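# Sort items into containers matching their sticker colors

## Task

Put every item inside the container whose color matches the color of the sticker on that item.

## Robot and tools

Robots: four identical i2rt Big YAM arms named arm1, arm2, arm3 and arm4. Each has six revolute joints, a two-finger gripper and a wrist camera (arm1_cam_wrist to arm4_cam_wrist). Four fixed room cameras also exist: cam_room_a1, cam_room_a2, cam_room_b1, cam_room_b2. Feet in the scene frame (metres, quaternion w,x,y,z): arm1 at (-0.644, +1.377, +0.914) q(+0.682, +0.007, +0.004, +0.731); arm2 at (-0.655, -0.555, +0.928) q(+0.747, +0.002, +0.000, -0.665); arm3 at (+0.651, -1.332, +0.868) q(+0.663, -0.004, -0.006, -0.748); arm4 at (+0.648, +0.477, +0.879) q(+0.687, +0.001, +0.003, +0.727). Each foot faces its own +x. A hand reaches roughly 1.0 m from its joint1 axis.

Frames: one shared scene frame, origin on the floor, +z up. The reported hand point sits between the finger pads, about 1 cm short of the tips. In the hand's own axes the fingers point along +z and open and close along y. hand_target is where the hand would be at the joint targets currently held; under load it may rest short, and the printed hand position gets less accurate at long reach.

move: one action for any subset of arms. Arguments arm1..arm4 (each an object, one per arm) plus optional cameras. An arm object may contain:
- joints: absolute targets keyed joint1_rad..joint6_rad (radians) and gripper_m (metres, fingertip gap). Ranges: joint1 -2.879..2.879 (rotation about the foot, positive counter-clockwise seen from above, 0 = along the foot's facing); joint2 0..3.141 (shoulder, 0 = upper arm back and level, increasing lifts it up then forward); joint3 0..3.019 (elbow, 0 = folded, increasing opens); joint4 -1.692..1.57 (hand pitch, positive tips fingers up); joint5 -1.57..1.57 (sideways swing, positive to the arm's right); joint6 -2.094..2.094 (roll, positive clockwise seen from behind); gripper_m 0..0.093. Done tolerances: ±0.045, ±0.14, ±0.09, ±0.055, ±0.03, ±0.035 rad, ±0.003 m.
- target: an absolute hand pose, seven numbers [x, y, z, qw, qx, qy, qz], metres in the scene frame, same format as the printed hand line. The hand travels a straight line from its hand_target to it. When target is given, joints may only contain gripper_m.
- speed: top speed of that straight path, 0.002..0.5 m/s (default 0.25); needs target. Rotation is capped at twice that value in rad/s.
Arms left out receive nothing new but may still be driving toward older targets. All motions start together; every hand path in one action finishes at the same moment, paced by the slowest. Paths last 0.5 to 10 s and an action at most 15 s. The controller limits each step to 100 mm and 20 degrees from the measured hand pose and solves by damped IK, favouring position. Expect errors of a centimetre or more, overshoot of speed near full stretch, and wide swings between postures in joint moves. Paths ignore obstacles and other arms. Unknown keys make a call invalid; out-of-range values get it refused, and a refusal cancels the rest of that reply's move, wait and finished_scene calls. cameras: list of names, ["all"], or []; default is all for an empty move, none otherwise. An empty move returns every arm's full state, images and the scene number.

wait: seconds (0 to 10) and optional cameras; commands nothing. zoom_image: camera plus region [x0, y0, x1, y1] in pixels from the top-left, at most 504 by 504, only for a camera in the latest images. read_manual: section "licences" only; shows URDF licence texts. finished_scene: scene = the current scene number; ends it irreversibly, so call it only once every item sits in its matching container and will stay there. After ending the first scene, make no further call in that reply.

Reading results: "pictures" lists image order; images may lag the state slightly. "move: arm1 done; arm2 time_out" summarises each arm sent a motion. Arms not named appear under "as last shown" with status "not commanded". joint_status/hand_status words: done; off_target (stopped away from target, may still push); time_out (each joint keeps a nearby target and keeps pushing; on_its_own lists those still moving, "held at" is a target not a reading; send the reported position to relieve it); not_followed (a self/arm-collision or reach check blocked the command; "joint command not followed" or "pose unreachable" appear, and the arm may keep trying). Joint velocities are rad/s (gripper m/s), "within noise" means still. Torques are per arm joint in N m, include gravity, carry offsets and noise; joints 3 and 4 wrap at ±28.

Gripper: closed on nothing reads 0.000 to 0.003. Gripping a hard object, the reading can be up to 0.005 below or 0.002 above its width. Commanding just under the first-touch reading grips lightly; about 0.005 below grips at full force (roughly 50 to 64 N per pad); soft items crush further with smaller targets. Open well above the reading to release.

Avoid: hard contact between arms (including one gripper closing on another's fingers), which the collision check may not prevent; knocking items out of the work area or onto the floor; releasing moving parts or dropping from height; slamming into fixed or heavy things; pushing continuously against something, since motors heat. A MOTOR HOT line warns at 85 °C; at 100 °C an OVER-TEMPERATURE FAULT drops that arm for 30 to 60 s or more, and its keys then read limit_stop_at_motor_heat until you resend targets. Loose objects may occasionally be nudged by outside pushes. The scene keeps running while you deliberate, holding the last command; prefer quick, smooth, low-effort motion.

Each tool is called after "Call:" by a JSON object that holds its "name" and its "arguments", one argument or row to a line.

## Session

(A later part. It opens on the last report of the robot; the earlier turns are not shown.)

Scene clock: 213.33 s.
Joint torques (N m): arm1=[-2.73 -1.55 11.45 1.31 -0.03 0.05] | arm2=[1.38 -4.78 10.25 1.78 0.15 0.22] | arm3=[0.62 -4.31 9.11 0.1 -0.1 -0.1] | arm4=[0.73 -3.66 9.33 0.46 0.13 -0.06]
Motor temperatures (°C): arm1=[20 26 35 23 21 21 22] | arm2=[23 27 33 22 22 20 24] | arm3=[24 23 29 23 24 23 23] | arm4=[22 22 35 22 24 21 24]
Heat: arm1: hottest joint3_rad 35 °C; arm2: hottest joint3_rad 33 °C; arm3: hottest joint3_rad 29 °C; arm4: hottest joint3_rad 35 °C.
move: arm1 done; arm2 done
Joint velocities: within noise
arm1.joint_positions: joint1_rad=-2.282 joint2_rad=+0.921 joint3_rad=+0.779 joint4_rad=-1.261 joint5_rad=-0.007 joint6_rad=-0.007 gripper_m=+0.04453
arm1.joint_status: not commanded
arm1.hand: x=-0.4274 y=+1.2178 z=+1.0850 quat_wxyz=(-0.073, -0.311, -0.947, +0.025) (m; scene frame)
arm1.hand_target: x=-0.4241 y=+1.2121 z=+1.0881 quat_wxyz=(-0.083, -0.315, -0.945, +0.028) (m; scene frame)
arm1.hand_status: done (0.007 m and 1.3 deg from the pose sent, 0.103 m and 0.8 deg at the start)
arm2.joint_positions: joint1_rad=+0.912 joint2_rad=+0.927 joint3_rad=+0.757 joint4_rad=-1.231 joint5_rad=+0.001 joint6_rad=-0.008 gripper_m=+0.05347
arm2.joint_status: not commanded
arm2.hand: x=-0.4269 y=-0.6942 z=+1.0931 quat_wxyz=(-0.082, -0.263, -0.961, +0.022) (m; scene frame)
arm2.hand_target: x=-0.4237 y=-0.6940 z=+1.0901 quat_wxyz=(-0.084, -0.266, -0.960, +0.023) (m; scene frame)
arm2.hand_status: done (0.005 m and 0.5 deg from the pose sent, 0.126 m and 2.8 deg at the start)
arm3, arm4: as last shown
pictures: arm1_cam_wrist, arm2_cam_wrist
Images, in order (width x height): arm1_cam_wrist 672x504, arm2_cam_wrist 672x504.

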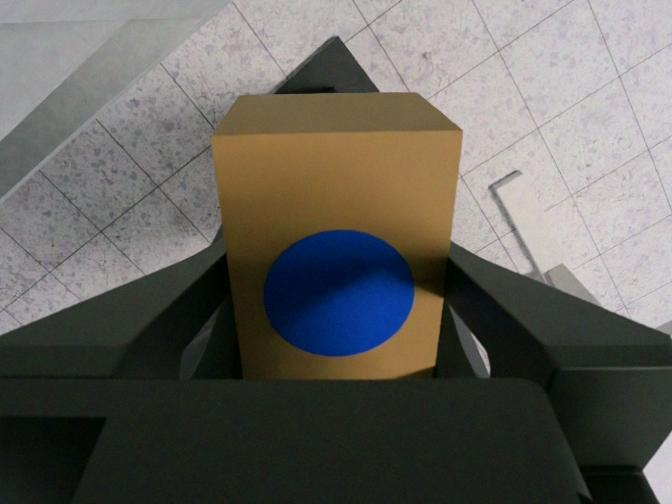

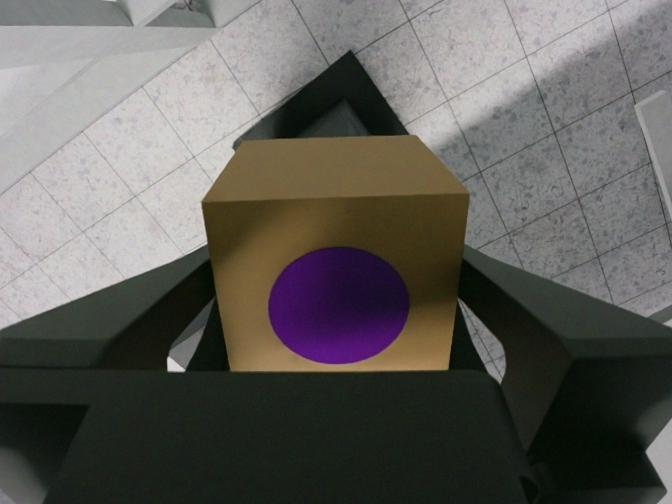

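Call:
{"name": "move", "arguments": {
  "arm1": {"target": [-0.036, 0.921, 1.090, 0.0827, 0.3153, 0.9450, -0.0276], "speed": 0.15},
  "arm2": {"target": [-0.015, -0.939, 1.095, 0.0840, 0.2662, 0.9600, -0.0233], "speed": 0.15},
  "cameras": ["arm1_cam_wrist", "arm2_cam_wrist", "cam_room_a2"]
}}

Scene clock: 221.27 s.
Joint torques (N m): arm1=[-2.37 -21.13 16.55 0.2 -0.04 0.09] | arm2=[1.14 -23.82 16.21 0.51 0.11 0.16] | arm3=[0.56 -4.31 9.1 -0.01 -0.08 -0.09] | arm4=[0.97 -3.66 9.26 0.31 0.16 -0.07]
Motor temperatures (°C): arm1=[20 26 36 23 21 21 22] | arm2=[23 27 34 22 22 20 24] | arm3=[24 23 29 23 24 23 23] | arm4=[22 22 35 22 24 21 24]
Heat: arm1: hottest joint3_rad 36 °C; arm2: hottest joint3_rad 34 °C; arm3: hottest joint3_rad 29 °C; arm4: hottest joint3_rad 35 °C.
move: arm1 off_target; arm2 off_target
Joint velocities: within noise
arm1.joint_positions: joint1_rad=-2.282 joint2_rad=+2.333 joint3_rad=+2.478 joint4_rad=-1.569 joint5_rad=-0.007 joint6_rad=-0.007 gripper_m=+0.04453
arm1.joint_status: not commanded
arm1.hand: x=-0.0432 y=+0.9302 z=+1.0706 quat_wxyz=(-0.062, -0.311, -0.948, +0.021) (m; scene frame)
arm1.hand_target: x=-0.0370 y=+0.9218 z=+1.0900 quat_wxyz=(-0.084, -0.315, -0.945, +0.028) (m; scene frame)
arm1.hand_status: off_target (0.023 m and 2.5 deg from the pose sent, 0.491 m and 1.3 deg at the start)
arm2.joint_positions: joint1_rad=+0.912 joint2_rad=+2.259 joint3_rad=+2.327 joint4_rad=-1.485 joint5_rad=+0.001 joint6_rad=-0.008 gripper_m=+0.05347
arm2.joint_status: not commanded
arm2.hand: x=-0.0270 y=-0.9350 z=+1.0887 quat_wxyz=(-0.074, -0.263, -0.962, +0.020) (m; scene frame)
arm2.hand_target: x=-0.0157 y=-0.9385 z=+1.0949 quat_wxyz=(-0.085, -0.266, -0.960, +0.024) (m; scene frame)
arm2.hand_status: off_target (0.014 m and 1.3 deg from the pose sent, 0.479 m and 0.5 deg at the start)
arm3, arm4: as last shown
pictures: arm1_cam_wrist, arm2_cam_wrist, cam_room_a2
Images, in order (width x height): arm1_cam_wrist 672x504, arm2_cam_wrist 672x504, cam_room_a2 672x504.

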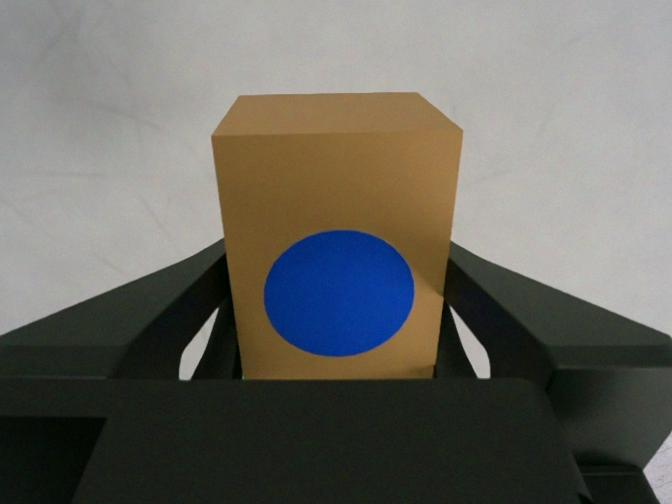

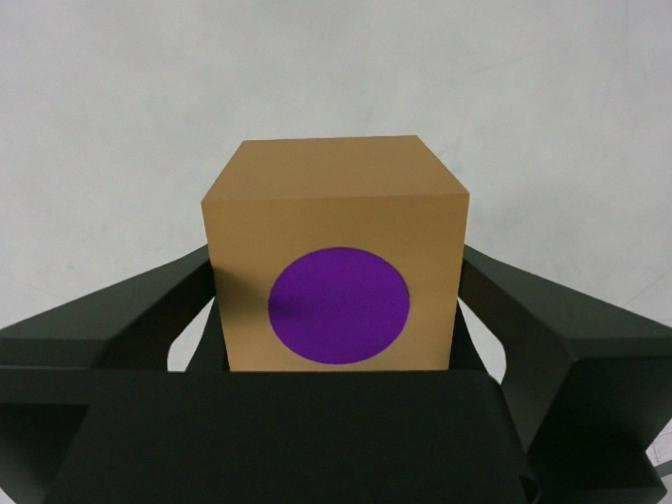

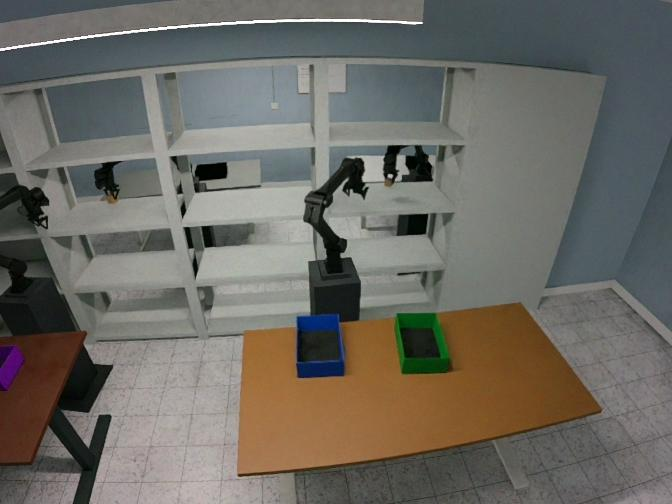

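Call:
{"name": "move", "arguments": {
  "arm1": {"target": [-0.038, 0.922, 1.055, 0.0827, 0.3153, 0.9450, -0.0276], "speed": 0.06},
  "arm2": {"target": [-0.018, -0.937, 1.055, 0.0840, 0.2662, 0.9600, -0.0233], "speed": 0.06}
}}

Call:
{"name": "move", "arguments": {
  "arm1": {"target": [-0.038, 0.922, 1.043, 0.0827, 0.3153, 0.9450, -0.0276], "speed": 0.04},
  "arm2": {"target": [-0.018, -0.937, 1.043, 0.0840, 0.2662, 0.9600, -0.0233], "speed": 0.04}
}}

Scene clock: 228.40 s.
Joint torques (N m): arm1=[-2.2 -22.89 11.21 1.17 -0.02 0.06] | arm2=[1.2 -25.64 10.24 1.76 0.12 0.16] | arm3=[0.5 -4.19 9.09 0.03 -0.08 -0.11] | arm4=[0.79 -3.96 9.39 0.25 0.12 -0.08]
Motor temperatures (°C): arm1=[20 26 37 23 21 21 22] | arm2=[23 27 34 22 22 20 24] | arm3=[24 23 29 23 24 23 23] | arm4=[22 22 35 22 24 21 24]
Heat: arm1: hottest joint3_rad 37 °C; arm2: hottest joint3_rad 34 °C; arm3: hottest joint3_rad 29 °C; arm4: hottest joint3_rad 35 °C.
move: arm1 off_target; arm2 off_target
Joint velocities: within noise
arm1.joint_positions: joint1_rad=-2.282 joint2_rad=+2.333 joint3_rad=+2.396 joint4_rad=-1.482 joint5_rad=-0.007 joint6_rad=-0.007 gripper_m=+0.04453
arm1.joint_status: not commanded
arm1.hand: x=-0.0399 y=+0.9274 z=+1.0399 quat_wxyz=(-0.065, -0.311, -0.948, +0.022) (m; scene frame)
arm1.hand_target: x=-0.0381 y=+0.9222 z=+1.0550 quat_wxyz=(-0.083, -0.315, -0.945, +0.028) (m; scene frame)
arm1.hand_status: off_target (0.016 m and 2.2 deg from the pose sent, 0.018 m and 2.5 deg at the start)
arm2.joint_positions: joint1_rad=+0.912 joint2_rad=+2.259 joint3_rad=+2.264 joint4_rad=-1.399 joint5_rad=+0.001 joint6_rad=-0.008 gripper_m=+0.05347
arm2.joint_status: not commanded
arm2.hand: x=-0.0215 y=-0.9382 z=+1.0654 quat_wxyz=(-0.085, -0.263, -0.961, +0.023) (m; scene frame)
arm2.hand_target: x=-0.0181 y=-0.9369 z=+1.0550 quat_wxyz=(-0.084, -0.266, -0.960, +0.023) (m; scene frame)
arm2.hand_status: off_target (0.011 m and 0.4 deg from the pose sent, 0.035 m and 1.3 deg at the start)
arm3, arm4: as last shown
pictures: none

Scene clock: 229.37 s.
Joint torques (N m): arm1=[-2.32 -23.47 10.89 1.32 0 0.07] | arm2=[1.14 -25.35 9.95 1.8 0.12 0.17] | arm3=[0.56 -4.31 9.07 0.05 -0.08 -0.1] | arm4=[0.56 -3.6 9.51 0.43 0.11 -0.08]
Motor temperatures (°C): arm1=[20 26 37 23 21 21 22] | arm2=[23 27 34 22 22 20 24] | arm3=[24 23 29 23 24 23 23] | arm4=[22 22 35 22 24 21 24]
Heat: arm1: hottest joint3_rad 37 °C; arm2: hottest joint3_rad 34 °C; arm3: hottest joint3_rad 29 °C; arm4: hottest joint3_rad 35 °C.
move: arm1 off_target; arm2 off_target
Joint velocities: within noise
arm1.joint_positions: joint1_rad=-2.282 joint2_rad=+2.333 joint3_rad=+2.361 joint4_rad=-1.448 joint5_rad=-0.007 joint6_rad=-0.007 gripper_m=+0.04453
arm1.joint_status: not commanded
arm1.hand: x=-0.0399 y=+0.9273 z=+1.0265 quat_wxyz=(-0.065, -0.311, -0.948, +0.022) (m; scene frame)
arm1.hand_target: x=-0.0382 y=+0.9222 z=+1.0429 quat_wxyz=(-0.082, -0.315, -0.945, +0.027) (m; scene frame)
arm1.hand_status: off_target (0.017 m and 2.3 deg from the pose sent, 0.006 m and 2.2 deg at the start)
arm2.joint_positions: joint1_rad=+0.912 joint2_rad=+2.259 joint3_rad=+2.238 joint4_rad=-1.369 joint5_rad=+0.001 joint6_rad=-0.008 gripper_m=+0.05347
arm2.joint_status: not commanded
arm2.hand: x=-0.0207 y=-0.9386 z=+1.0557 quat_wxyz=(-0.087, -0.263, -0.961, +0.023) (m; scene frame)
arm2.hand_target: x=-0.0182 y=-0.9369 z=+1.0430 quat_wxyz=(-0.084, -0.266, -0.960, +0.023) (m; scene frame)
arm2.hand_status: off_target (0.013 m and 0.5 deg from the pose sent, 0.023 m and 0.4 deg at the start)
arm3.joint_positions: joint1_rad=-1.964 joint2_rad=+0.866 joint3_rad=+1.028 joint4_rad=-1.532 joint5_rad=+0.002 joint6_rad=+0.005 gripper_m=+0.09007
arm3.joint_status: not commanded
arm3.hand: x=+0.4294 y=-1.2019 z=+1.1470 quat_wxyz=(+0.020, -0.962, +0.256, +0.094) (m; scene frame)
arm3.hand_target: x=+0.4322 y=-1.2011 z=+1.1486 quat_wxyz=(+0.019, -0.961, +0.258, +0.094) (m; scene frame)
arm3.hand_status: not commanded
arm4.joint_positions: joint1_rad=+0.940 joint2_rad=+0.858 joint3_rad=+1.024 joint4_rad=-1.289 joint5_rad=-0.002 joint6_rad=+0.012 gripper_m=+0.09011
arm4.joint_status: not commanded
arm4.hand: x=+0.3896 y=+0.6467 z=+1.1807 quat_wxyz=(-0.059, +0.933, -0.282, -0.215) (m; scene frame)
arm4.hand_target: x=+0.3901 y=+0.6462 z=+1.1815 quat_wxyz=(-0.059, +0.936, -0.277, -0.211) (m; scene frame)
arm4.hand_status: not commanded
pictures: none

Call:
{"name": "move", "arguments": {
  "arm1": {"target": [-0.038, 0.922, 1.035, 0.0827, 0.3153, 0.9450, -0.0276], "speed": 0.04},
  "arm2": {"target": [-0.018, -0.937, 1.031, 0.0840, 0.2662, 0.9600, -0.0233], "speed": 0.04}
}}

Call:
{"name": "move", "arguments": {
  "arm1": {"target": [-0.038, 0.922, 1.028, 0.0827, 0.3153, 0.9450, -0.0276], "speed": 0.04},
  "arm2": {"target": [-0.018, -0.937, 1.020, 0.0840, 0.2662, 0.9600, -0.0233], "speed": 0.04}
}}

Scene clock: 234.37 s.
Joint torques (N m): arm1=[-2.32 -24.29 10.85 1.18 -0.02 0.09] | arm2=[1.2 -25.11 9.91 1.78 0.11 0.17] | arm3=[0.62 -4.19 9.06 0.05 -0.07 -0.1] | arm4=[0.79 -3.43 9.35 0.43 0.15 -0.08]
Motor temperatures (°C): arm1=[20 26 37 23 21 21 22] | arm2=[23 27 34 22 22 20 24] | arm3=[24 23 29 23 24 23 23] | arm4=[22 22 36 22 24 21 24]
Heat: arm1: hottest joint3_rad 37 °C; arm2: hottest joint3_rad 34 °C; arm3: hottest joint3_rad 29 °C; arm4: hottest joint3_rad 36 °C.
move: arm1 off_target; arm2 off_target
Joint velocities: within noise
arm1.joint_positions: joint1_rad=-2.282 joint2_rad=+2.333 joint3_rad=+2.339 joint4_rad=-1.427 joint5_rad=-0.007 joint6_rad=-0.007 gripper_m=+0.04453
arm1.joint_status: not commanded
arm1.hand: x=-0.0400 y=+0.9273 z=+1.0180 quat_wxyz=(-0.064, -0.311, -0.948, +0.022) (m; scene frame)
arm1.hand_target: x=-0.0382 y=+0.9222 z=+1.0349 quat_wxyz=(-0.082, -0.315, -0.945, +0.027) (m; scene frame)
arm1.hand_status: off_target (0.018 m and 2.3 deg from the pose sent, 0.010 m and 2.2 deg at the start)
arm2.joint_positions: joint1_rad=+0.912 joint2_rad=+2.259 joint3_rad=+2.211 joint4_rad=-1.340 joint5_rad=+0.001 joint6_rad=-0.008 gripper_m=+0.05347
arm2.joint_status: not commanded
arm2.hand: x=-0.0205 y=-0.9387 z=+1.0455 quat_wxyz=(-0.088, -0.263, -0.960, +0.024) (m; scene frame)
arm2.hand_target: x=-0.0183 y=-0.9368 z=+1.0309 quat_wxyz=(-0.084, -0.266, -0.960, +0.023) (m; scene frame)
arm2.hand_status: off_target (0.015 m and 0.6 deg from the pose sent, 0.025 m and 0.5 deg at the start)
arm3, arm4: as last shown
pictures: none

Scene clock: 235.33 s.
Joint torques (N m): arm1=[-1.85 -23.65 10.8 1.29 -0.04 0.11] | arm2=[1.14 -24.88 9.91 1.8 0.12 0.16] | arm3=[0.62 -4.25 9.07 0.02 -0.08 -0.1] | arm4=[0.97 -3.37 9.36 0.34 0.13 -0.07]
Motor temperatures (°C): arm1=[20 26 37 23 21 21 22] | arm2=[23 27 34 22 22 20 24] | arm3=[24 23 29 23 24 23 23] | arm4=[22 22 36 22 24 21 24]
Heat: arm1: hottest joint3_rad 37 °C; arm2: hottest joint3_rad 34 °C; arm3: hottest joint3_rad 29 °C; arm4: hottest joint3_rad 36 °C.
move: arm1 off_target; arm2 off_target
Joint velocities: within noise
arm1.joint_positions: joint1_rad=-2.282 joint2_rad=+2.333 joint3_rad=+2.321 joint4_rad=-1.408 joint5_rad=-0.007 joint6_rad=-0.007 gripper_m=+0.04453
arm1.joint_status: not commanded
arm1.hand: x=-0.0400 y=+0.9273 z=+1.0110 quat_wxyz=(-0.065, -0.311, -0.948, +0.022) (m; scene frame)
arm1.hand_target: x=-0.0381 y=+0.9222 z=+1.0280 quat_wxyz=(-0.083, -0.315, -0.945, +0.028) (m; scene frame)
arm1.hand_status: off_target (0.018 m and 2.3 deg from the pose sent, 0.011 m and 2.2 deg at the start)
arm2.joint_positions: joint1_rad=+0.912 joint2_rad=+2.259 joint3_rad=+2.188 joint4_rad=-1.313 joint5_rad=+0.001 joint6_rad=-0.008 gripper_m=+0.05347
arm2.joint_status: not commanded
arm2.hand: x=-0.0202 y=-0.9388 z=+1.0369 quat_wxyz=(-0.090, -0.263, -0.960, +0.024) (m; scene frame)
arm2.hand_target: x=-0.0184 y=-0.9368 z=+1.0200 quat_wxyz=(-0.084, -0.266, -0.960, +0.023) (m; scene frame)
arm2.hand_status: off_target (0.017 m and 0.8 deg from the pose sent, 0.026 m and 0.6 deg at the start)
arm3, arm4: as last shown
pictures: none

Call:
{"name": "move", "arguments": {
  "arm1": {"target": [-0.038, 0.922, 1.021, 0.0827, 0.3153, 0.9450, -0.0276], "speed": 0.04},
  "arm2": {"target": [-0.018, -0.937, 1.012, 0.0840, 0.2662, 0.9600, -0.0233], "speed": 0.04}
}}

Call:
{"name": "move", "arguments": {
  "arm1": {"target": [-0.038, 0.922, 1.014, 0.0827, 0.3153, 0.9450, -0.0276], "speed": 0.04},
  "arm2": {"target": [-0.018, -0.937, 1.005, 0.0840, 0.2662, 0.9600, -0.0233], "speed": 0.04},
  "cameras": ["arm1_cam_wrist", "arm2_cam_wrist"]
}}

Scene clock: 242.20 s.
Joint torques (N m): arm1=[-2.55 -23.65 10.33 1.37 -0.03 0.04] | arm2=[1.14 -24.59 9.85 1.83 0.12 0.16] | arm3=[0.62 -4.25 9.11 0.02 -0.09 -0.1] | arm4=[0.97 -3.55 9.26 0.47 0.1 -0.08]
Motor temperatures (°C): arm1=[20 26 37 23 21 21 22] | arm2=[23 27 34 22 22 20 24] | arm3=[24 23 29 23 24 23 23] | arm4=[22 22 36 22 24 21 24]
Heat: arm1: hottest joint3_rad 37 °C; arm2: hottest joint3_rad 34 °C; arm3: hottest joint3_rad 29 °C; arm4: hottest joint3_rad 36 °C.
move: arm1 off_target; arm2 off_target
Joint velocities: within noise
arm1.joint_positions: joint1_rad=-2.282 joint2_rad=+2.333 joint3_rad=+2.309 joint4_rad=-1.392 joint5_rad=-0.007 joint6_rad=-0.007 gripper_m=+0.04453
arm1.joint_status: not commanded
arm1.hand: x=-0.0393 y=+0.9267 z=+1.0067 quat_wxyz=(-0.067, -0.311, -0.948, +0.023) (m; scene frame)
arm1.hand_target: x=-0.0381 y=+0.9222 z=+1.0209 quat_wxyz=(-0.082, -0.315, -0.945, +0.027) (m; scene frame)
arm1.hand_status: off_target (0.015 m and 2.0 deg from the pose sent, 0.011 m and 2.2 deg at the start)
arm2.joint_positions: joint1_rad=+0.912 joint2_rad=+2.259 joint3_rad=+2.172 joint4_rad=-1.295 joint5_rad=+0.001 joint6_rad=-0.008 gripper_m=+0.05347
arm2.joint_status: not commanded
arm2.hand: x=-0.0200 y=-0.9390 z=+1.0311 quat_wxyz=(-0.091, -0.263, -0.960, +0.024) (m; scene frame)
arm2.hand_target: x=-0.0185 y=-0.9367 z=+1.0120 quat_wxyz=(-0.084, -0.266, -0.960, +0.023) (m; scene frame)
arm2.hand_status: off_target (0.019 m and 0.9 deg from the pose sent, 0.025 m and 0.8 deg at the start)
arm3, arm4: as last shown
pictures: none

Scene clock: 243.17 s.
Joint torques (N m): arm1=[-2.37 -23.3 10.21 1.39 0.01 0.09] | arm2=[1.08 -24.35 9.74 1.85 0.13 0.16] | arm3=[0.56 -4.13 9.05 0.06 -0.08 -0.1] | arm4=[0.79 -3.78 9.31 0.47 0.12 -0.06]
Motor temperatures (°C): arm1=[20 26 37 23 21 21 22] | arm2=[23 27 34 22 22 20 24] | arm3=[24 23 29 23 24 23 23] | arm4=[22 22 36 22 24 21 24]
Heat: arm1: hottest joint3_rad 37 °C; arm2: hottest joint3_rad 34 °C; arm3: hottest joint3_rad 29 °C; arm4: hottest joint3_rad 36 °C.
move: arm1 done; arm2 off_target
Joint velocities: within noise
arm1.joint_positions: joint1_rad=-2.282 joint2_rad=+2.327 joint3_rad=+2.297 joint4_rad=-1.380 joint5_rad=-0.007 joint6_rad=-0.007 gripper_m=+0.04453
arm1.joint_status: not commanded
arm1.hand: x=-0.0394 y=+0.9267 z=+1.0064 quat_wxyz=(-0.069, -0.311, -0.948, +0.024) (m; scene frame)
arm1.hand_target: x=-0.0381 y=+0.9221 z=+1.0141 quat_wxyz=(-0.082, -0.315, -0.945, +0.027) (m; scene frame)
arm1.hand_status: done (0.009 m and 1.7 deg from the pose sent, 0.009 m and 2.0 deg at the start)
arm2.joint_positions: joint1_rad=+0.912 joint2_rad=+2.259 joint3_rad=+2.160 joint4_rad=-1.279 joint5_rad=+0.001 joint6_rad=-0.008 gripper_m=+0.05347
arm2.joint_status: not commanded
arm2.hand: x=-0.0197 y=-0.9391 z=+1.0266 quat_wxyz=(-0.093, -0.263, -0.960, +0.025) (m; scene frame)
arm2.hand_target: x=-0.0185 y=-0.9367 z=+1.0052 quat_wxyz=(-0.084, -0.266, -0.960, +0.023) (m; scene frame)
arm2.hand_status: off_target (0.022 m and 1.1 deg from the pose sent, 0.026 m and 0.9 deg at the start)
arm3, arm4: as last shown
pictures: arm1_cam_wrist, arm2_cam_wrist
Images, in order (width x height): arm1_cam_wrist 672x504, arm2_cam_wrist 672x504.

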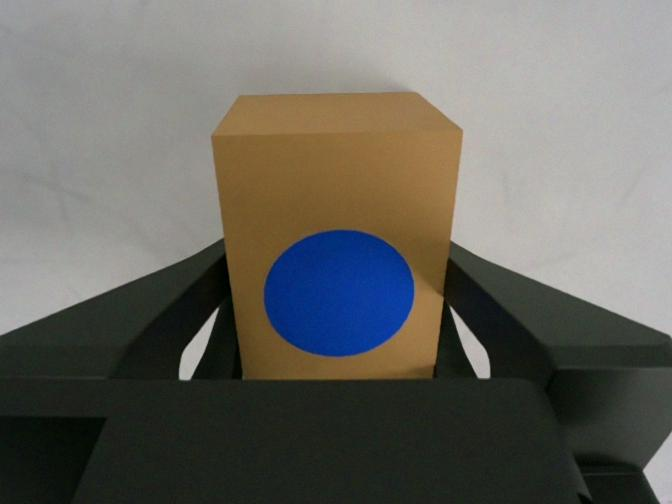

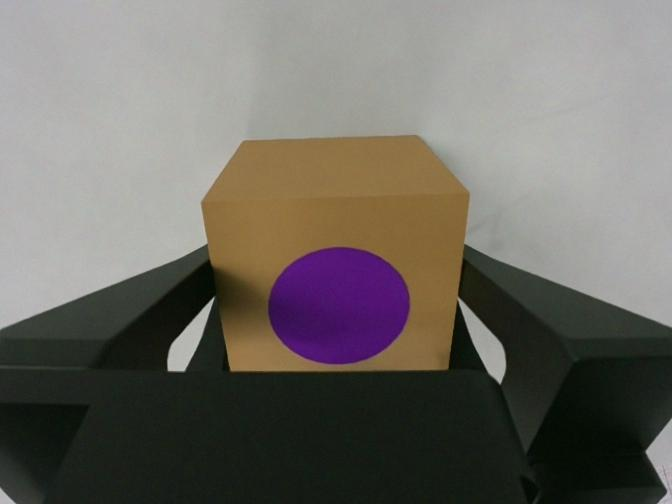

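Call:
{"name": "move", "arguments": {
  "arm1": {"joints": {"gripper_m": 0.085}},
  "arm2": {"target": [-0.018, -0.937, 0.996, 0.0840, 0.2662, 0.9600, -0.0233], "speed": 0.04}
}}

Call:
{"name": "move", "arguments": {
  "arm1": {"target": [-0.040, 0.924, 1.10, 0.0827, 0.3153, 0.9450, -0.0276], "speed": 0.12},
  "arm2": {"target": [-0.018, -0.937, 0.989, 0.0840, 0.2662, 0.9600, -0.0233], "speed": 0.04},
  "cameras": ["arm1_cam_wrist", "arm2_cam_wrist"]
}}

Scene clock: 253.60 s.
Joint torques (N m): arm1=[-2.02 -23.3 10.8 1.16 -0.02 0.05] | arm2=[1.14 -24.06 8.77 2.24 0.03 0.16] | arm3=[0.5 -4.07 9.07 0.05 -0.08 -0.1] | arm4=[0.62 -4.07 9.21 0.49 0.13 -0.07]
Motor temperatures (°C): arm1=[20 27 36 23 21 21 22] | arm2=[23 27 34 22 22 20 24] | arm3=[24 23 29 23 24 23 23] | arm4=[22 22 36 22 24 21 24]
Heat: arm1: hottest joint3_rad 36 °C; arm2: hottest joint3_rad 34 °C; arm3: hottest joint3_rad 29 °C; arm4: hottest joint3_rad 36 °C.
move: arm1 done; arm2 off_target
Joint velocities: within noise
arm1.joint_positions: joint1_rad=-2.282 joint2_rad=+2.327 joint3_rad=+2.289 joint4_rad=-1.374 joint5_rad=-0.007 joint6_rad=-0.007 gripper_m=+0.08496
arm1.joint_status: all done
arm1.hand: x=-0.0397 y=+0.9270 z=+1.0035 quat_wxyz=(-0.069, -0.311, -0.948, +0.023) (m; scene frame)
arm1.hand_target: x=-0.0381 y=+0.9221 z=+1.0141 quat_wxyz=(-0.082, -0.315, -0.945, +0.027) (m; scene frame)
arm1.hand_status: not commanded
arm2.joint_positions: joint1_rad=+0.912 joint2_rad=+2.259 joint3_rad=+2.155 joint4_rad=-1.268 joint5_rad=+0.003 joint6_rad=-0.008 gripper_m=+0.05348
arm2.joint_status: not commanded
arm2.hand: x=-0.0188 y=-0.9401 z=+1.0250 quat_wxyz=(-0.095, -0.263, -0.960, +0.027) (m; scene frame)
arm2.hand_target: x=-0.0189 y=-0.9365 z=+0.9963 quat_wxyz=(-0.084, -0.266, -0.960, +0.023) (m; scene frame)
arm2.hand_status: off_target (0.029 m and 1.4 deg from the pose sent, 0.031 m and 1.1 deg at the start)
arm3, arm4: as last shown
pictures: none

Scene clock: 255.07 s.
Joint torques (N m): arm1=[-2.43 -21.6 15.83 0.18 0.01 0.08] | arm2=[1.14 -23.41 8.32 2.56 0 0.17] | arm3=[0.62 -4.19 9.07 0.1 -0.07 -0.11] | arm4=[0.85 -3.6 9.28 0.49 0.14 -0.09]
Motor temperatures (°C): arm1=[20 27 36 23 21 21 22] | arm2=[23 27 34 22 22 20 24] | arm3=[24 23 29 23 24 23 23] | arm4=[22 22 36 22 24 21 24]
Heat: arm1: hottest joint3_rad 36 °C; arm2: hottest joint3_rad 34 °C; arm3: hottest joint3_rad 29 °C; arm4: hottest joint3_rad 36 °C.
move: arm1 off_target; arm2 off_target
Joint velocities: within noise
arm1.joint_positions: joint1_rad=-2.282 joint2_rad=+2.327 joint3_rad=+2.478 joint4_rad=-1.581 joint5_rad=-0.007 joint6_rad=-0.007 gripper_m=+0.08496
arm1.joint_status: not commanded
arm1.hand: x=-0.0455 y=+0.9319 z=+1.0748 quat_wxyz=(-0.060, -0.312, -0.948, +0.020) (m; scene frame)
arm1.hand_target: x=-0.0410 y=+0.9248 z=+1.1001 quat_wxyz=(-0.084, -0.315, -0.945, +0.028) (m; scene frame)
arm1.hand_status: off_target (0.027 m and 2.8 deg from the pose sent, 0.097 m and 1.8 deg at the start)
arm2.joint_positions: joint1_rad=+0.912 joint2_rad=+2.256 joint3_rad=+2.147 joint4_rad=-1.260 joint5_rad=+0.004 joint6_rad=-0.008 gripper_m=+0.05348
arm2.joint_status: not commanded
arm2.hand: x=-0.0190 y=-0.9401 z=+1.0244 quat_wxyz=(-0.097, -0.263, -0.959, +0.027) (m; scene frame)
arm2.hand_target: x=-0.0193 y=-0.9362 z=+0.9897 quat_wxyz=(-0.084, -0.266, -0.960, +0.023) (m; scene frame)
arm2.hand_status: off_target (0.036 m and 1.6 deg from the pose sent, 0.036 m and 1.4 deg at the start)
arm3, arm4: as last shown
pictures: arm1_cam_wrist, arm2_cam_wrist
Images, in order (width x height): arm1_cam_wrist 672x504, arm2_cam_wrist 672x504.

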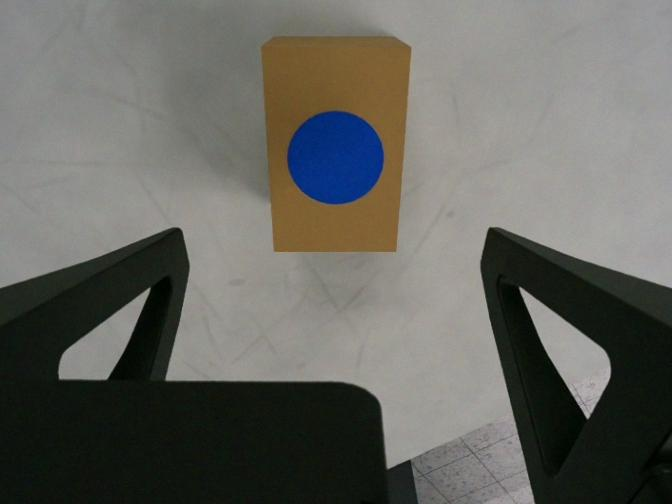

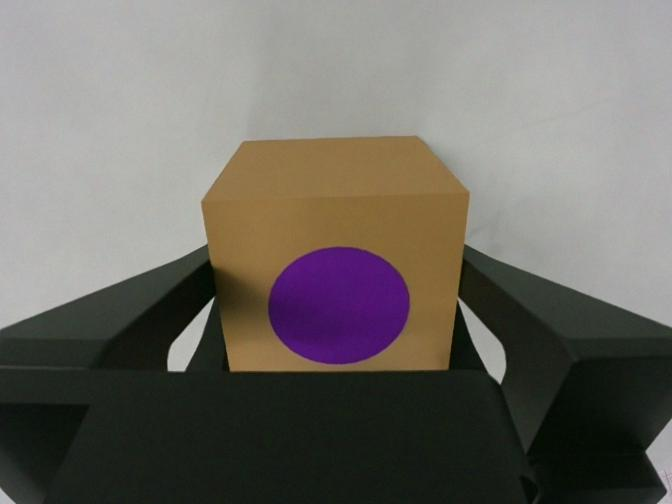

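Call:
{"name": "move", "arguments": {
  "arm1": {"target": [-0.424, 1.212, 1.10, 0.0827, 0.3153, 0.9450, -0.0276], "speed": 0.2},
  "arm2": {"target": [-0.018, -0.937, 1.003, 0.0840, 0.2662, 0.9600, -0.0233], "speed": 0.05}
}}

Call:
{"name": "move", "arguments": {
  "arm2": {"joints": {"gripper_m": 0.09}},
  "arm4": {"joints": {"joint4_rad": -1.3}}
}}

Call:
{"name": "move", "arguments": {
  "arm2": {"target": [-0.020, -0.939, 1.105, 0.0840, 0.2662, 0.9600, -0.0233], "speed": 0.12},
  "cameras": ["arm2_cam_wrist", "arm1_cam_wrist"]
}}

Scene clock: 265.43 s.
Joint torques (N m): arm1=[-2.32 -1.55 11.11 0.46 -0.05 0.01] | arm2=[1.2 -23.71 10.89 1.14 0 0.16] | arm3=[0.67 -4.25 9.09 0.06 -0.07 -0.11] | arm4=[0.85 -3.49 9.33 0.44 0.13 -0.07]
Motor temperatures (°C): arm1=[20 28 38 23 21 21 22] | arm2=[23 28 33 22 22 20 24] | arm3=[24 23 30 23 24 23 23] | arm4=[22 22 36 22 24 21 24]
Heat: arm1: hottest joint3_rad 38 °C; arm2: hottest joint3_rad 33 °C; arm3: hottest joint3_rad 30 °C; arm4: hottest joint3_rad 36 °C.
move: arm1 done; arm2 off_target
Joint velocities: within noise
arm1.joint_positions: joint1_rad=-2.282 joint2_rad=+0.915 joint3_rad=+0.812 joint4_rad=-1.269 joint5_rad=-0.007 joint6_rad=-0.007 gripper_m=+0.08496
arm1.joint_status: not commanded
arm1.hand: x=-0.4213 y=+1.2135 z=+1.0999 quat_wxyz=(-0.087, -0.311, -0.946, +0.029) (m; scene frame)
arm1.hand_target: x=-0.4240 y=+1.2120 z=+1.1001 quat_wxyz=(-0.083, -0.315, -0.945, +0.028) (m; scene frame)
arm1.hand_status: done (0.003 m and 0.8 deg from the pose sent, 0.472 m and 2.8 deg at the start)
arm2.joint_positions: joint1_rad=+0.912 joint2_rad=+2.253 joint3_rad=+2.143 joint4_rad=-1.256 joint5_rad=+0.004 joint6_rad=-0.008 gripper_m=+0.05348
arm2.joint_status: not commanded
arm2.hand: x=-0.0191 y=-0.9401 z=+1.0246 quat_wxyz=(-0.098, -0.263, -0.959, +0.028) (m; scene frame)
arm2.hand_target: x=-0.0185 y=-0.9367 z=+1.0034 quat_wxyz=(-0.084, -0.266, -0.960, +0.023) (m; scene frame)
arm2.hand_status: off_target (0.022 m and 1.7 deg from the pose sent, 0.022 m and 1.6 deg at the start)
arm3, arm4: as last shown
pictures: none

Scene clock: 266.00 s.
Joint torques (N m): arm1=[-2.78 -1.08 11.15 0.4 -0.01 0.02] | arm2=[1.2 -23.94 10.88 1.1 -0.01 0.17] | arm3=[0.5 -4.31 9.05 0.08 -0.09 -0.1] | arm4=[1.2 -3.6 9.37 0.29 0.15 -0.04]
Motor temperatures (°C): arm1=[20 28 38 23 21 21 22] | arm2=[23 28 33 22 22 20 24] | arm3=[24 23 30 23 24 23 23] | arm4=[22 22 36 22 24 21 24]
Heat: arm1: hottest joint3_rad 38 °C; arm2: hottest joint3_rad 33 °C; arm3: hottest joint3_rad 30 °C; arm4: hottest joint3_rad 36 °C.
move: arm2 done; arm4 done
Joint velocities: within noise
arm1: as last shown
arm2.joint_positions: joint1_rad=+0.912 joint2_rad=+2.256 joint3_rad=+2.143 joint4_rad=-1.256 joint5_rad=+0.004 joint6_rad=-0.008 gripper_m=+0.08993
arm2.joint_status: all done
arm2.hand: x=-0.0191 y=-0.9401 z=+1.0227 quat_wxyz=(-0.097, -0.263, -0.960, +0.028) (m; scene frame)
arm2.hand_target: x=-0.0185 y=-0.9367 z=+1.0032 quat_wxyz=(-0.084, -0.266, -0.960, +0.023) (m; scene frame)
arm2.hand_status: not commanded
arm3.joint_positions: joint1_rad=-1.964 joint2_rad=+0.866 joint3_rad=+1.028 joint4_rad=-1.532 joint5_rad=+0.002 joint6_rad=+0.005 gripper_m=+0.09007
arm3.joint_status: not commanded
arm3.hand: x=+0.4294 y=-1.2019 z=+1.1470 quat_wxyz=(+0.020, -0.962, +0.256, +0.094) (m; scene frame)
arm3.hand_target: x=+0.4322 y=-1.2011 z=+1.1486 quat_wxyz=(+0.019, -0.961, +0.258, +0.094) (m; scene frame)
arm3.hand_status: not commanded
arm4.joint_positions: joint1_rad=+0.940 joint2_rad=+0.858 joint3_rad=+1.024 joint4_rad=-1.289 joint5_rad=-0.002 joint6_rad=+0.012 gripper_m=+0.09011
arm4.joint_status: all done
arm4.hand: x=+0.3896 y=+0.6467 z=+1.1807 quat_wxyz=(-0.059, +0.933, -0.282, -0.215) (m; scene frame)
arm4.hand_target: x=+0.3901 y=+0.6463 z=+1.1816 quat_wxyz=(-0.059, +0.936, -0.276, -0.211) (m; scene frame)
arm4.hand_status: not commanded
pictures: none

Scene clock: 267.53 s.
Joint torques (N m): arm1=[-2.43 -1.61 11.17 0.54 -0.05 0.03] | arm2=[0.73 -24.47 15.31 0.5 -0.05 0.13] | arm3=[0.56 -4.31 9.05 0.03 -0.08 -0.11] | arm4=[0.85 -3.84 9.37 0.47 0.15 -0.08]
Motor temperatures (°C): arm1=[20 28 38 23 21 21 22] | arm2=[23 28 33 22 22 20 24] | arm3=[24 23 30 23 24 23 23] | arm4=[22 22 36 22 24 21 24]
Heat: arm1: hottest joint3_rad 38 °C; arm2: hottest joint3_rad 33 °C; arm3: hottest joint3_rad 30 °C; arm4: hottest joint3_rad 36 °C.
move: arm2 off_target
Joint velocities: within noise
arm1, arm3, arm4: as last shown
arm2.joint_positions: joint1_rad=+0.912 joint2_rad=+2.256 joint3_rad=+2.341 joint4_rad=-1.501 joint5_rad=+0.004 joint6_rad=-0.008 gripper_m=+0.08993
arm2.joint_status: not commanded
arm2.hand: x=-0.0283 y=-0.9349 z=+1.0960 quat_wxyz=(-0.074, -0.264, -0.962, +0.021) (m; scene frame)
arm2.hand_target: x=-0.0205 y=-0.9387 z=+1.1049 quat_wxyz=(-0.085, -0.266, -0.960, +0.024) (m; scene frame)
arm2.hand_status: off_target (0.013 m and 1.2 deg from the pose sent, 0.082 m and 1.6 deg at the start)
pictures: arm1_cam_wrist, arm2_cam_wrist
Images, in order (width x height): arm1_cam_wrist 672x504, arm2_cam_wrist 672x504.

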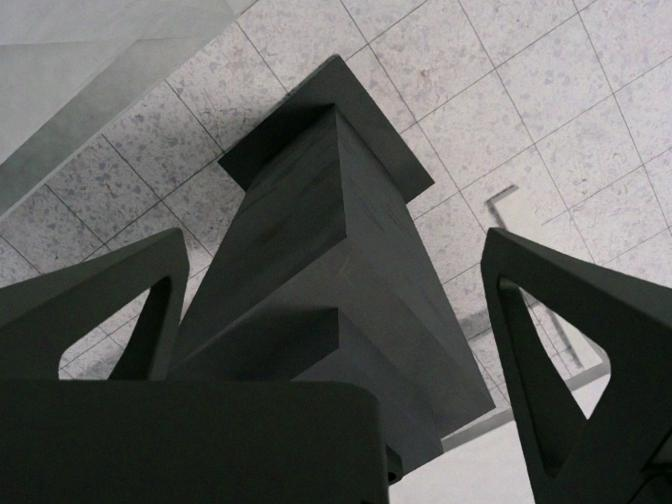

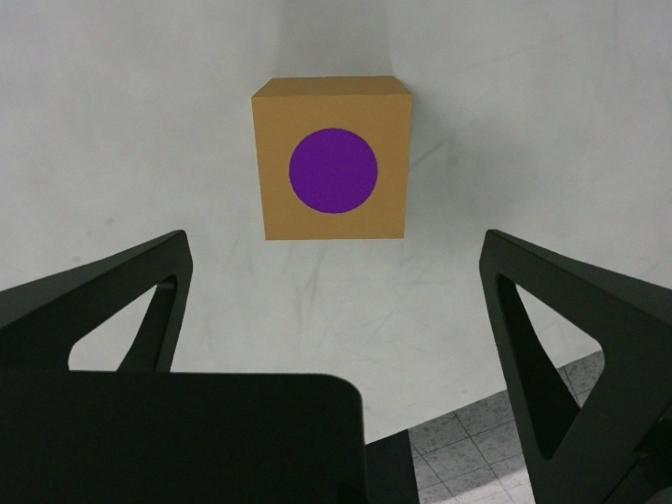

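Call:
{"name": "move", "arguments": {
  "arm2": {"target": [-0.4236, -0.694, 1.10, 0.0840, 0.2662, 0.9600, -0.0233], "speed": 0.2},
  "arm3": {"target": [0.392, -1.181, 1.10, 0.0676, -0.9324, 0.2524, 0.2498], "speed": 0.15},
  "arm4": {"target": [0.372, 0.658, 1.10, 0.0661, -0.9164, 0.3050, 0.2502], "speed": 0.15}
}}

Call:
{"name": "move", "arguments": {
  "arm3": {"target": [0.02, -0.964, 1.10, 0.0676, -0.9324, 0.2524, 0.2498], "speed": 0.15},
  "arm4": {"target": [0.01, 0.895, 1.10, 0.0661, -0.9164, 0.3050, 0.2502], "speed": 0.15},
  "cameras": ["arm3_cam_wrist", "arm4_cam_wrist"]
}}

Scene clock: 284.53 s.
Joint torques (N m): arm1=[-2.78 -1.55 11.1 0.43 -0.04 0.03] | arm2=[1.38 -5.19 9.89 0.64 0.04 0.19] | arm3=[2.14 -3.84 8.88 1.59 0.13 0.03] | arm4=[1.44 -3.96 9.1 1.33 0.24 0.19]
Motor temperatures (°C): arm1=[20 27 37 23 21 21 22] | arm2=[23 29 37 22 22 20 24] | arm3=[24 23 29 23 24 23 23] | arm4=[22 22 36 22 24 21 24]
Heat: arm1: hottest joint3_rad 37 °C; arm2: hottest joint3_rad 37 °C; arm3: hottest joint3_rad 29 °C; arm4: hottest joint3_rad 36 °C.
move: arm2 done; arm3 done; arm4 done
Joint velocities: within noise
arm1: as last shown
arm2.joint_positions: joint1_rad=+0.912 joint2_rad=+0.925 joint3_rad=+0.787 joint4_rad=-1.231 joint5_rad=+0.004 joint6_rad=-0.005 gripper_m=+0.08993
arm2.joint_status: not commanded
arm2.hand: x=-0.4195 y=-0.6993 z=+1.1061 quat_wxyz=(-0.096, -0.264, -0.959, +0.027) (m; scene frame)
arm2.hand_target: x=-0.4237 y=-0.6941 z=+1.1001 quat_wxyz=(-0.084, -0.266, -0.960, +0.023) (m; scene frame)
arm2.hand_status: done (0.009 m and 1.5 deg from the pose sent, 0.463 m and 1.2 deg at the start)
arm3.joint_positions: joint1_rad=-1.964 joint2_rad=+0.757 joint3_rad=+0.782 joint4_rad=-1.083 joint5_rad=+0.020 joint6_rad=+0.008 gripper_m=+0.09007
arm3.joint_status: not commanded
arm3.hand: x=+0.3941 y=-1.1791 z=+1.0987 quat_wxyz=(+0.066, -0.934, +0.254, +0.241) (m; scene frame)
arm3.hand_target: x=+0.3921 y=-1.1810 z=+1.1000 quat_wxyz=(+0.067, -0.932, +0.252, +0.250) (m; scene frame)
arm3.hand_status: done (0.003 m and 1.0 deg from the pose sent, 0.064 m and 19.0 deg at the start)
arm4.joint_positions: joint1_rad=+0.940 joint2_rad=+0.858 joint3_rad=+0.788 joint4_rad=-0.997 joint5_rad=+0.006 joint6_rad=+0.054 gripper_m=+0.09011
arm4.joint_status: not commanded
arm4.hand: x=+0.3757 y=+0.6566 z=+1.0976 quat_wxyz=(-0.064, +0.920, -0.301, -0.242) (m; scene frame)
arm4.hand_target: x=+0.3721 y=+0.6580 z=+1.1001 quat_wxyz=(-0.066, +0.917, -0.305, -0.250) (m; scene frame)
arm4.hand_status: done (0.005 m and 1.2 deg from the pose sent, 0.083 m and 5.3 deg at the start)
pictures: none

Scene clock: 288.07 s.
Joint torques (N m): arm1=[-2.49 -1.38 11.21 0.29 -0.01 0.02] | arm2=[1.44 -5.13 9.87 0.65 0.03 0.19] | arm3=[1.14 -21.89 14.09 0.61 -0.07 -0.11] | arm4=[0.85 -21.95 12.78 0.28 0.16 0.1]
Motor temperatures (°C): arm1=[20 27 37 23 21 21 22] | arm2=[23 29 36 22 22 20 24] | arm3=[24 23 30 23 24 23 23] | arm4=[22 22 36 22 24 21 24]
Heat: arm1: hottest joint3_rad 37 °C; arm2: hottest joint3_rad 36 °C; arm3: hottest joint3_rad 30 °C; arm4: hottest joint3_rad 36 °C.
move: arm3 off_target; arm4 off_target
Joint velocities: within noise
arm1, arm2: as last shown
arm3.joint_positions: joint1_rad=-1.964 joint2_rad=+1.922 joint3_rad=+1.853 joint4_rad=-1.009 joint5_rad=+0.017 joint6_rad=+0.008 gripper_m=+0.09007
arm3.joint_status: not commanded
arm3.hand: x=+0.0303 y=-0.9745 z=+1.0795 quat_wxyz=(+0.063, -0.937, +0.254, +0.232) (m; scene frame)
arm3.hand_target: x=+0.0211 y=-0.9646 z=+1.1002 quat_wxyz=(+0.068, -0.932, +0.252, +0.250) (m; scene frame)
arm3.hand_status: off_target (0.025 m and 2.2 deg from the pose sent, 0.432 m and 1.0 deg at the start)
arm4.joint_positions: joint1_rad=+0.940 joint2_rad=+2.025 joint3_rad=+1.990 joint4_rad=-1.034 joint5_rad=+0.006 joint6_rad=+0.054 gripper_m=+0.09011
arm4.joint_status: not commanded
arm4.hand: x=+0.0200 y=+0.8868 z=+1.0909 quat_wxyz=(-0.064, +0.920, -0.301, -0.241) (m; scene frame)
arm4.hand_target: x=+0.0107 y=+0.8945 z=+1.0998 quat_wxyz=(-0.066, +0.916, -0.305, -0.251) (m; scene frame)
arm4.hand_status: off_target (0.016 m and 1.3 deg from the pose sent, 0.437 m and 1.2 deg at the start)
pictures: arm3_cam_wrist, arm4_cam_wrist
Images, in order (width x height): arm3_cam_wrist 672x504, arm4_cam_wrist 672x504.

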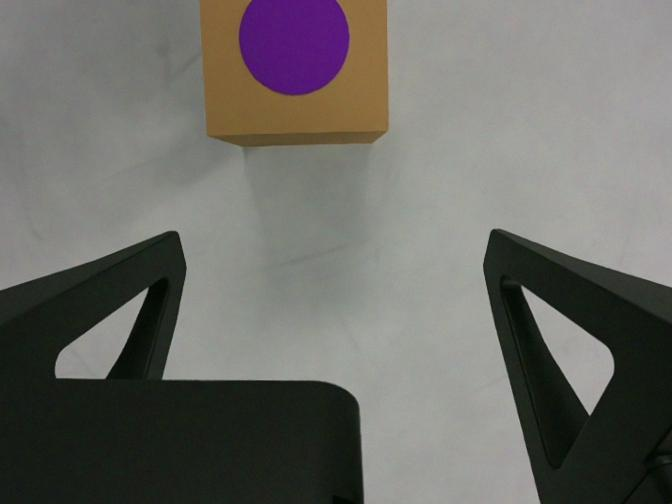

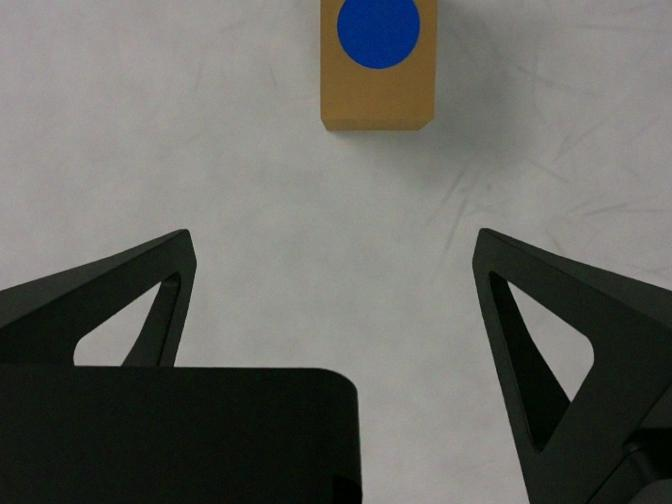

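Call:
{"name": "move", "arguments": {
  "arm3": {"target": [-0.0385, -0.945, 1.112, 0.0648, -0.9351, 0.2419, 0.2505], "speed": 0.12},
  "arm4": {"target": [-0.0460, 0.954, 1.092, 0.0836, -0.9057, 0.2986, 0.2888], "speed": 0.12},
  "cameras": ["arm3_cam_wrist", "arm4_cam_wrist"]
}}

Scene clock: 313.93 s.
Joint torques (N m): arm1=[-2.43 -1.38 11.15 0.43 -0.02 0.02] | arm2=[1.49 -5.19 9.88 0.61 0.03 0.19] | arm3=[2.2 -24.7 14.15 0.64 -0.08 -0.13] | arm4=[0.67 -24.64 12.94 0.53 0.11 -0.09]
Motor temperatures (°C): arm1=[20 26 37 23 21 21 22] | arm2=[23 27 35 22 22 20 23] | arm3=[24 24 33 23 24 23 23] | arm4=[22 24 38 22 24 21 24]
Heat: arm1: hottest joint3_rad 37 °C; arm2: hottest joint3_rad 35 °C; arm3: hottest joint3_rad 33 °C; arm4: hottest joint3_rad 38 °C.
move: arm3 off_target; arm4 off_target
Joint velocities: within noise
arm1, arm2: as last shown
arm3.joint_positions: joint1_rad=-1.964 joint2_rad=+2.124 joint3_rad=+2.216 joint4_rad=-1.165 joint5_rad=+0.013 joint6_rad=+0.004 gripper_m=+0.09007
arm3.joint_status: not commanded
arm3.hand: x=-0.0249 y=-0.9438 z=+1.0956 quat_wxyz=(+0.062, -0.937, +0.251, +0.234) (m; scene frame)
arm3.hand_target: x=-0.0375 y=-0.9456 z=+1.1121 quat_wxyz=(+0.065, -0.935, +0.242, +0.251) (m; scene frame)
arm3.hand_status: off_target (0.021 m and 2.2 deg from the pose sent, 0.082 m and 2.6 deg at the start)
arm4.joint_positions: joint1_rad=+0.919 joint2_rad=+2.250 joint3_rad=+2.328 joint4_rad=-1.054 joint5_rad=+0.006 joint6_rad=+0.049 gripper_m=+0.09011
arm4.joint_status: not commanded
arm4.hand: x=-0.0395 y=+0.9458 z=+1.0875 quat_wxyz=(-0.079, +0.906, -0.304, -0.283) (m; scene frame)
arm4.hand_target: x=-0.0453 y=+0.9537 z=+1.0920 quat_wxyz=(-0.084, +0.905, -0.299, -0.290) (m; scene frame)
arm4.hand_status: off_target (0.011 m and 1.0 deg from the pose sent, 0.094 m and 6.1 deg at the start)
pictures: arm3_cam_wrist, arm4_cam_wrist
Images, in order (width x height): arm3_cam_wrist 672x504, arm4_cam_wrist 672x504.

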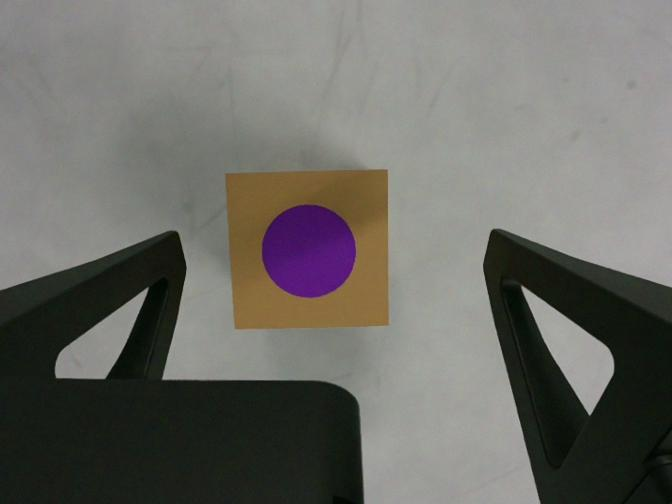

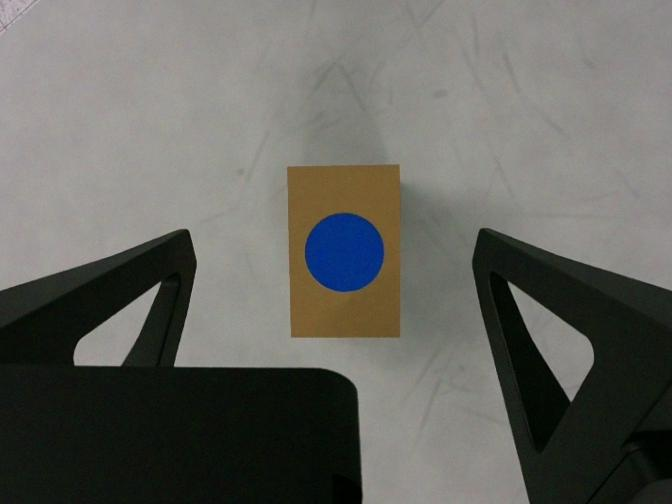

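Call:
{"name": "move", "arguments": {
  "arm3": {"target": [-0.0393, -0.9548, 1.035, 0.0648, -0.9351, 0.2419, 0.2505], "speed": 0.08},
  "arm4": {"target": [-0.0446, 0.9565, 1.02, 0.0836, -0.9057, 0.2986, 0.2888], "speed": 0.08},
  "cameras": ["arm3_cam_wrist", "arm4_cam_wrist"]
}}

Scene clock: 327.20 s.
Joint torques (N m): arm1=[-2.43 -1.08 11.08 0.46 -0.01 0.02] | arm2=[1.49 -5.19 9.89 0.65 0.03 0.19] | arm3=[2.49 -25.76 8.98 1.54 0.12 -0.04] | arm4=[0.26 -25 9.36 1.54 -0.01 -0.07]
Motor temperatures (°C): arm1=[20 25 37 23 21 21 22] | arm2=[23 27 35 22 22 20 23] | arm3=[24 25 34 23 24 23 23] | arm4=[22 24 40 22 24 21 24]
Heat: arm1: hottest joint3_rad 37 °C; arm2: hottest joint3_rad 35 °C; arm3: hottest joint3_rad 34 °C; arm4: hottest joint3_rad 40 °C.
move: arm3 off_target; arm4 off_target
Joint velocities: within noise
arm1, arm2: as last shown
arm3.joint_positions: joint1_rad=-1.957 joint2_rad=+2.124 joint3_rad=+2.050 joint4_rad=-0.977 joint5_rad=+0.014 joint6_rad=+0.004 gripper_m=+0.09007
arm3.joint_status: not commanded
arm3.hand: x=-0.0322 y=-0.9466 z=+1.0349 quat_wxyz=(+0.064, -0.935, +0.248, +0.245) (m; scene frame)
arm3.hand_target: x=-0.0392 y=-0.9549 z=+1.0351 quat_wxyz=(+0.065, -0.935, +0.242, +0.251) (m; scene frame)
arm3.hand_status: off_target (0.011 m and 0.9 deg from the pose sent, 0.063 m and 2.2 deg at the start)
arm4.joint_positions: joint1_rad=+0.919 joint2_rad=+2.250 joint3_rad=+2.190 joint4_rad=-0.896 joint5_rad=+0.006 joint6_rad=+0.046 gripper_m=+0.09011
arm4.joint_status: not commanded
arm4.hand: x=-0.0435 y=+0.9485 z=+1.0378 quat_wxyz=(-0.082, +0.904, -0.302, -0.292) (m; scene frame)
arm4.hand_target: x=-0.0439 y=+0.9562 z=+1.0202 quat_wxyz=(-0.084, +0.906, -0.299, -0.289) (m; scene frame)
arm4.hand_status: off_target (0.020 m and 0.6 deg from the pose sent, 0.068 m and 1.0 deg at the start)
pictures: arm3_cam_wrist, arm4_cam_wrist
Images, in order (width x height): arm3_cam_wrist 672x504, arm4_cam_wrist 672x504.

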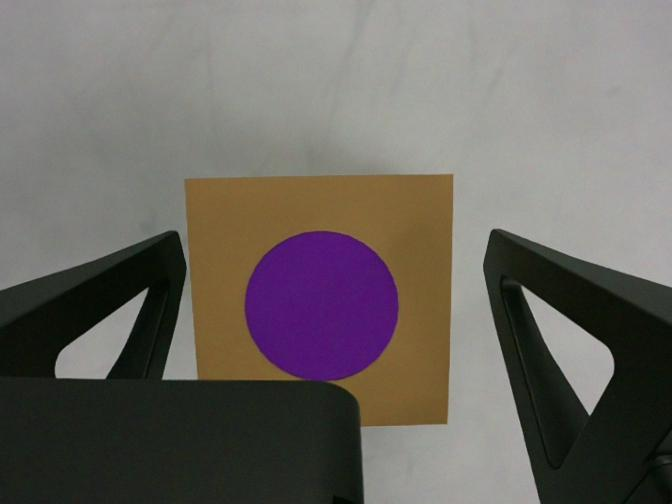

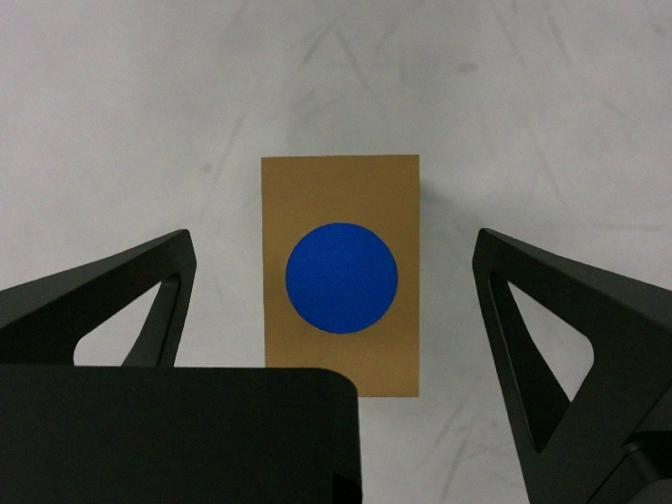

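Call:
{"name": "move", "arguments": {
  "arm3": {"joints": {"gripper_m": 0.045}},
  "arm4": {"target": [-0.042, 0.9548, 0.988, 0.0836, -0.9057, 0.2986, 0.2888], "speed": 0.06},
  "cameras": ["arm3_cam_wrist", "arm4_cam_wrist"]
}}

Scene clock: 336.10 s.
Joint torques (N m): arm1=[-3.02 -1.73 11.14 0.4 -0.06 0.01] | arm2=[1.55 -5.13 9.89 0.64 0.04 0.19] | arm3=[2.61 -25.93 9.05 1.58 0.08 -0.03] | arm4=[0.5 -24.76 8.43 1.62 -0.01 -0.1]
Motor temperatures (°C): arm1=[20 25 37 23 21 21 22] | arm2=[23 27 35 22 22 20 23] | arm3=[24 25 33 23 24 23 23] | arm4=[22 24 40 22 24 21 24]
Heat: arm1: hottest joint3_rad 37 °C; arm2: hottest joint3_rad 35 °C; arm3: hottest joint3_rad 33 °C; arm4: hottest joint3_rad 40 °C.
move: arm3 off_target; arm4 off_target
Joint velocities: within noise
arm1, arm2: as last shown
arm3.joint_positions: joint1_rad=-1.957 joint2_rad=+2.124 joint3_rad=+2.050 joint4_rad=-0.976 joint5_rad=+0.015 joint6_rad=+0.004 gripper_m=+0.05321
arm3.joint_status: gripper_m off_target (ended at +0.05324, target +0.04500)
arm3.hand: x=-0.0321 y=-0.9464 z=+1.0349 quat_wxyz=(+0.065, -0.935, +0.248, +0.245) (m; scene frame)
arm3.hand_target: x=-0.0391 y=-0.9547 z=+1.0352 quat_wxyz=(+0.065, -0.935, +0.242, +0.251) (m; scene frame)
arm3.hand_status: not commanded
arm4.joint_positions: joint1_rad=+0.919 joint2_rad=+2.250 joint3_rad=+2.122 joint4_rad=-0.813 joint5_rad=+0.006 joint6_rad=+0.043 gripper_m=+0.09010
arm4.joint_status: not commanded
arm4.hand: x=-0.0440 y=+0.9488 z=+1.0141 quat_wxyz=(-0.085, +0.902, -0.300, -0.299) (m; scene frame)
arm4.hand_target: x=-0.0412 y=+0.9543 z=+0.9884 quat_wxyz=(-0.083, +0.906, -0.299, -0.289) (m; scene frame)
arm4.hand_status: off_target (0.027 m and 1.3 deg from the pose sent, 0.050 m and 0.6 deg at the start)
pictures: arm3_cam_wrist, arm4_cam_wrist
Images, in order (width x height): arm3_cam_wrist 672x504, arm4_cam_wrist 672x504.

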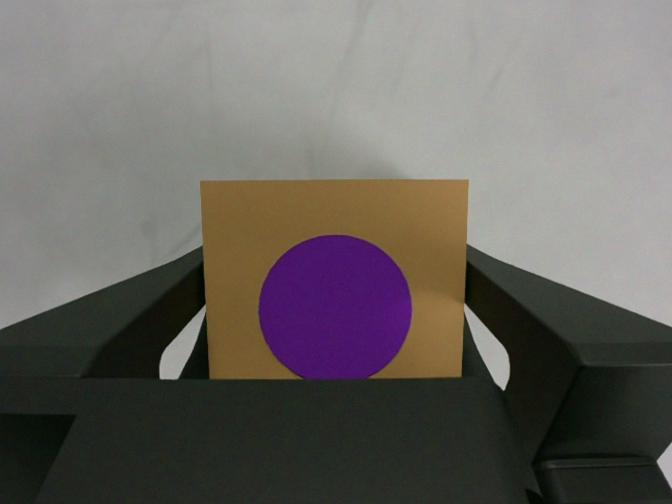

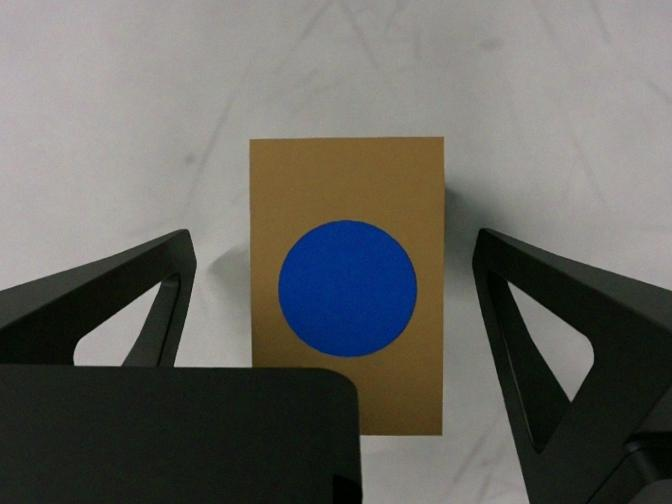

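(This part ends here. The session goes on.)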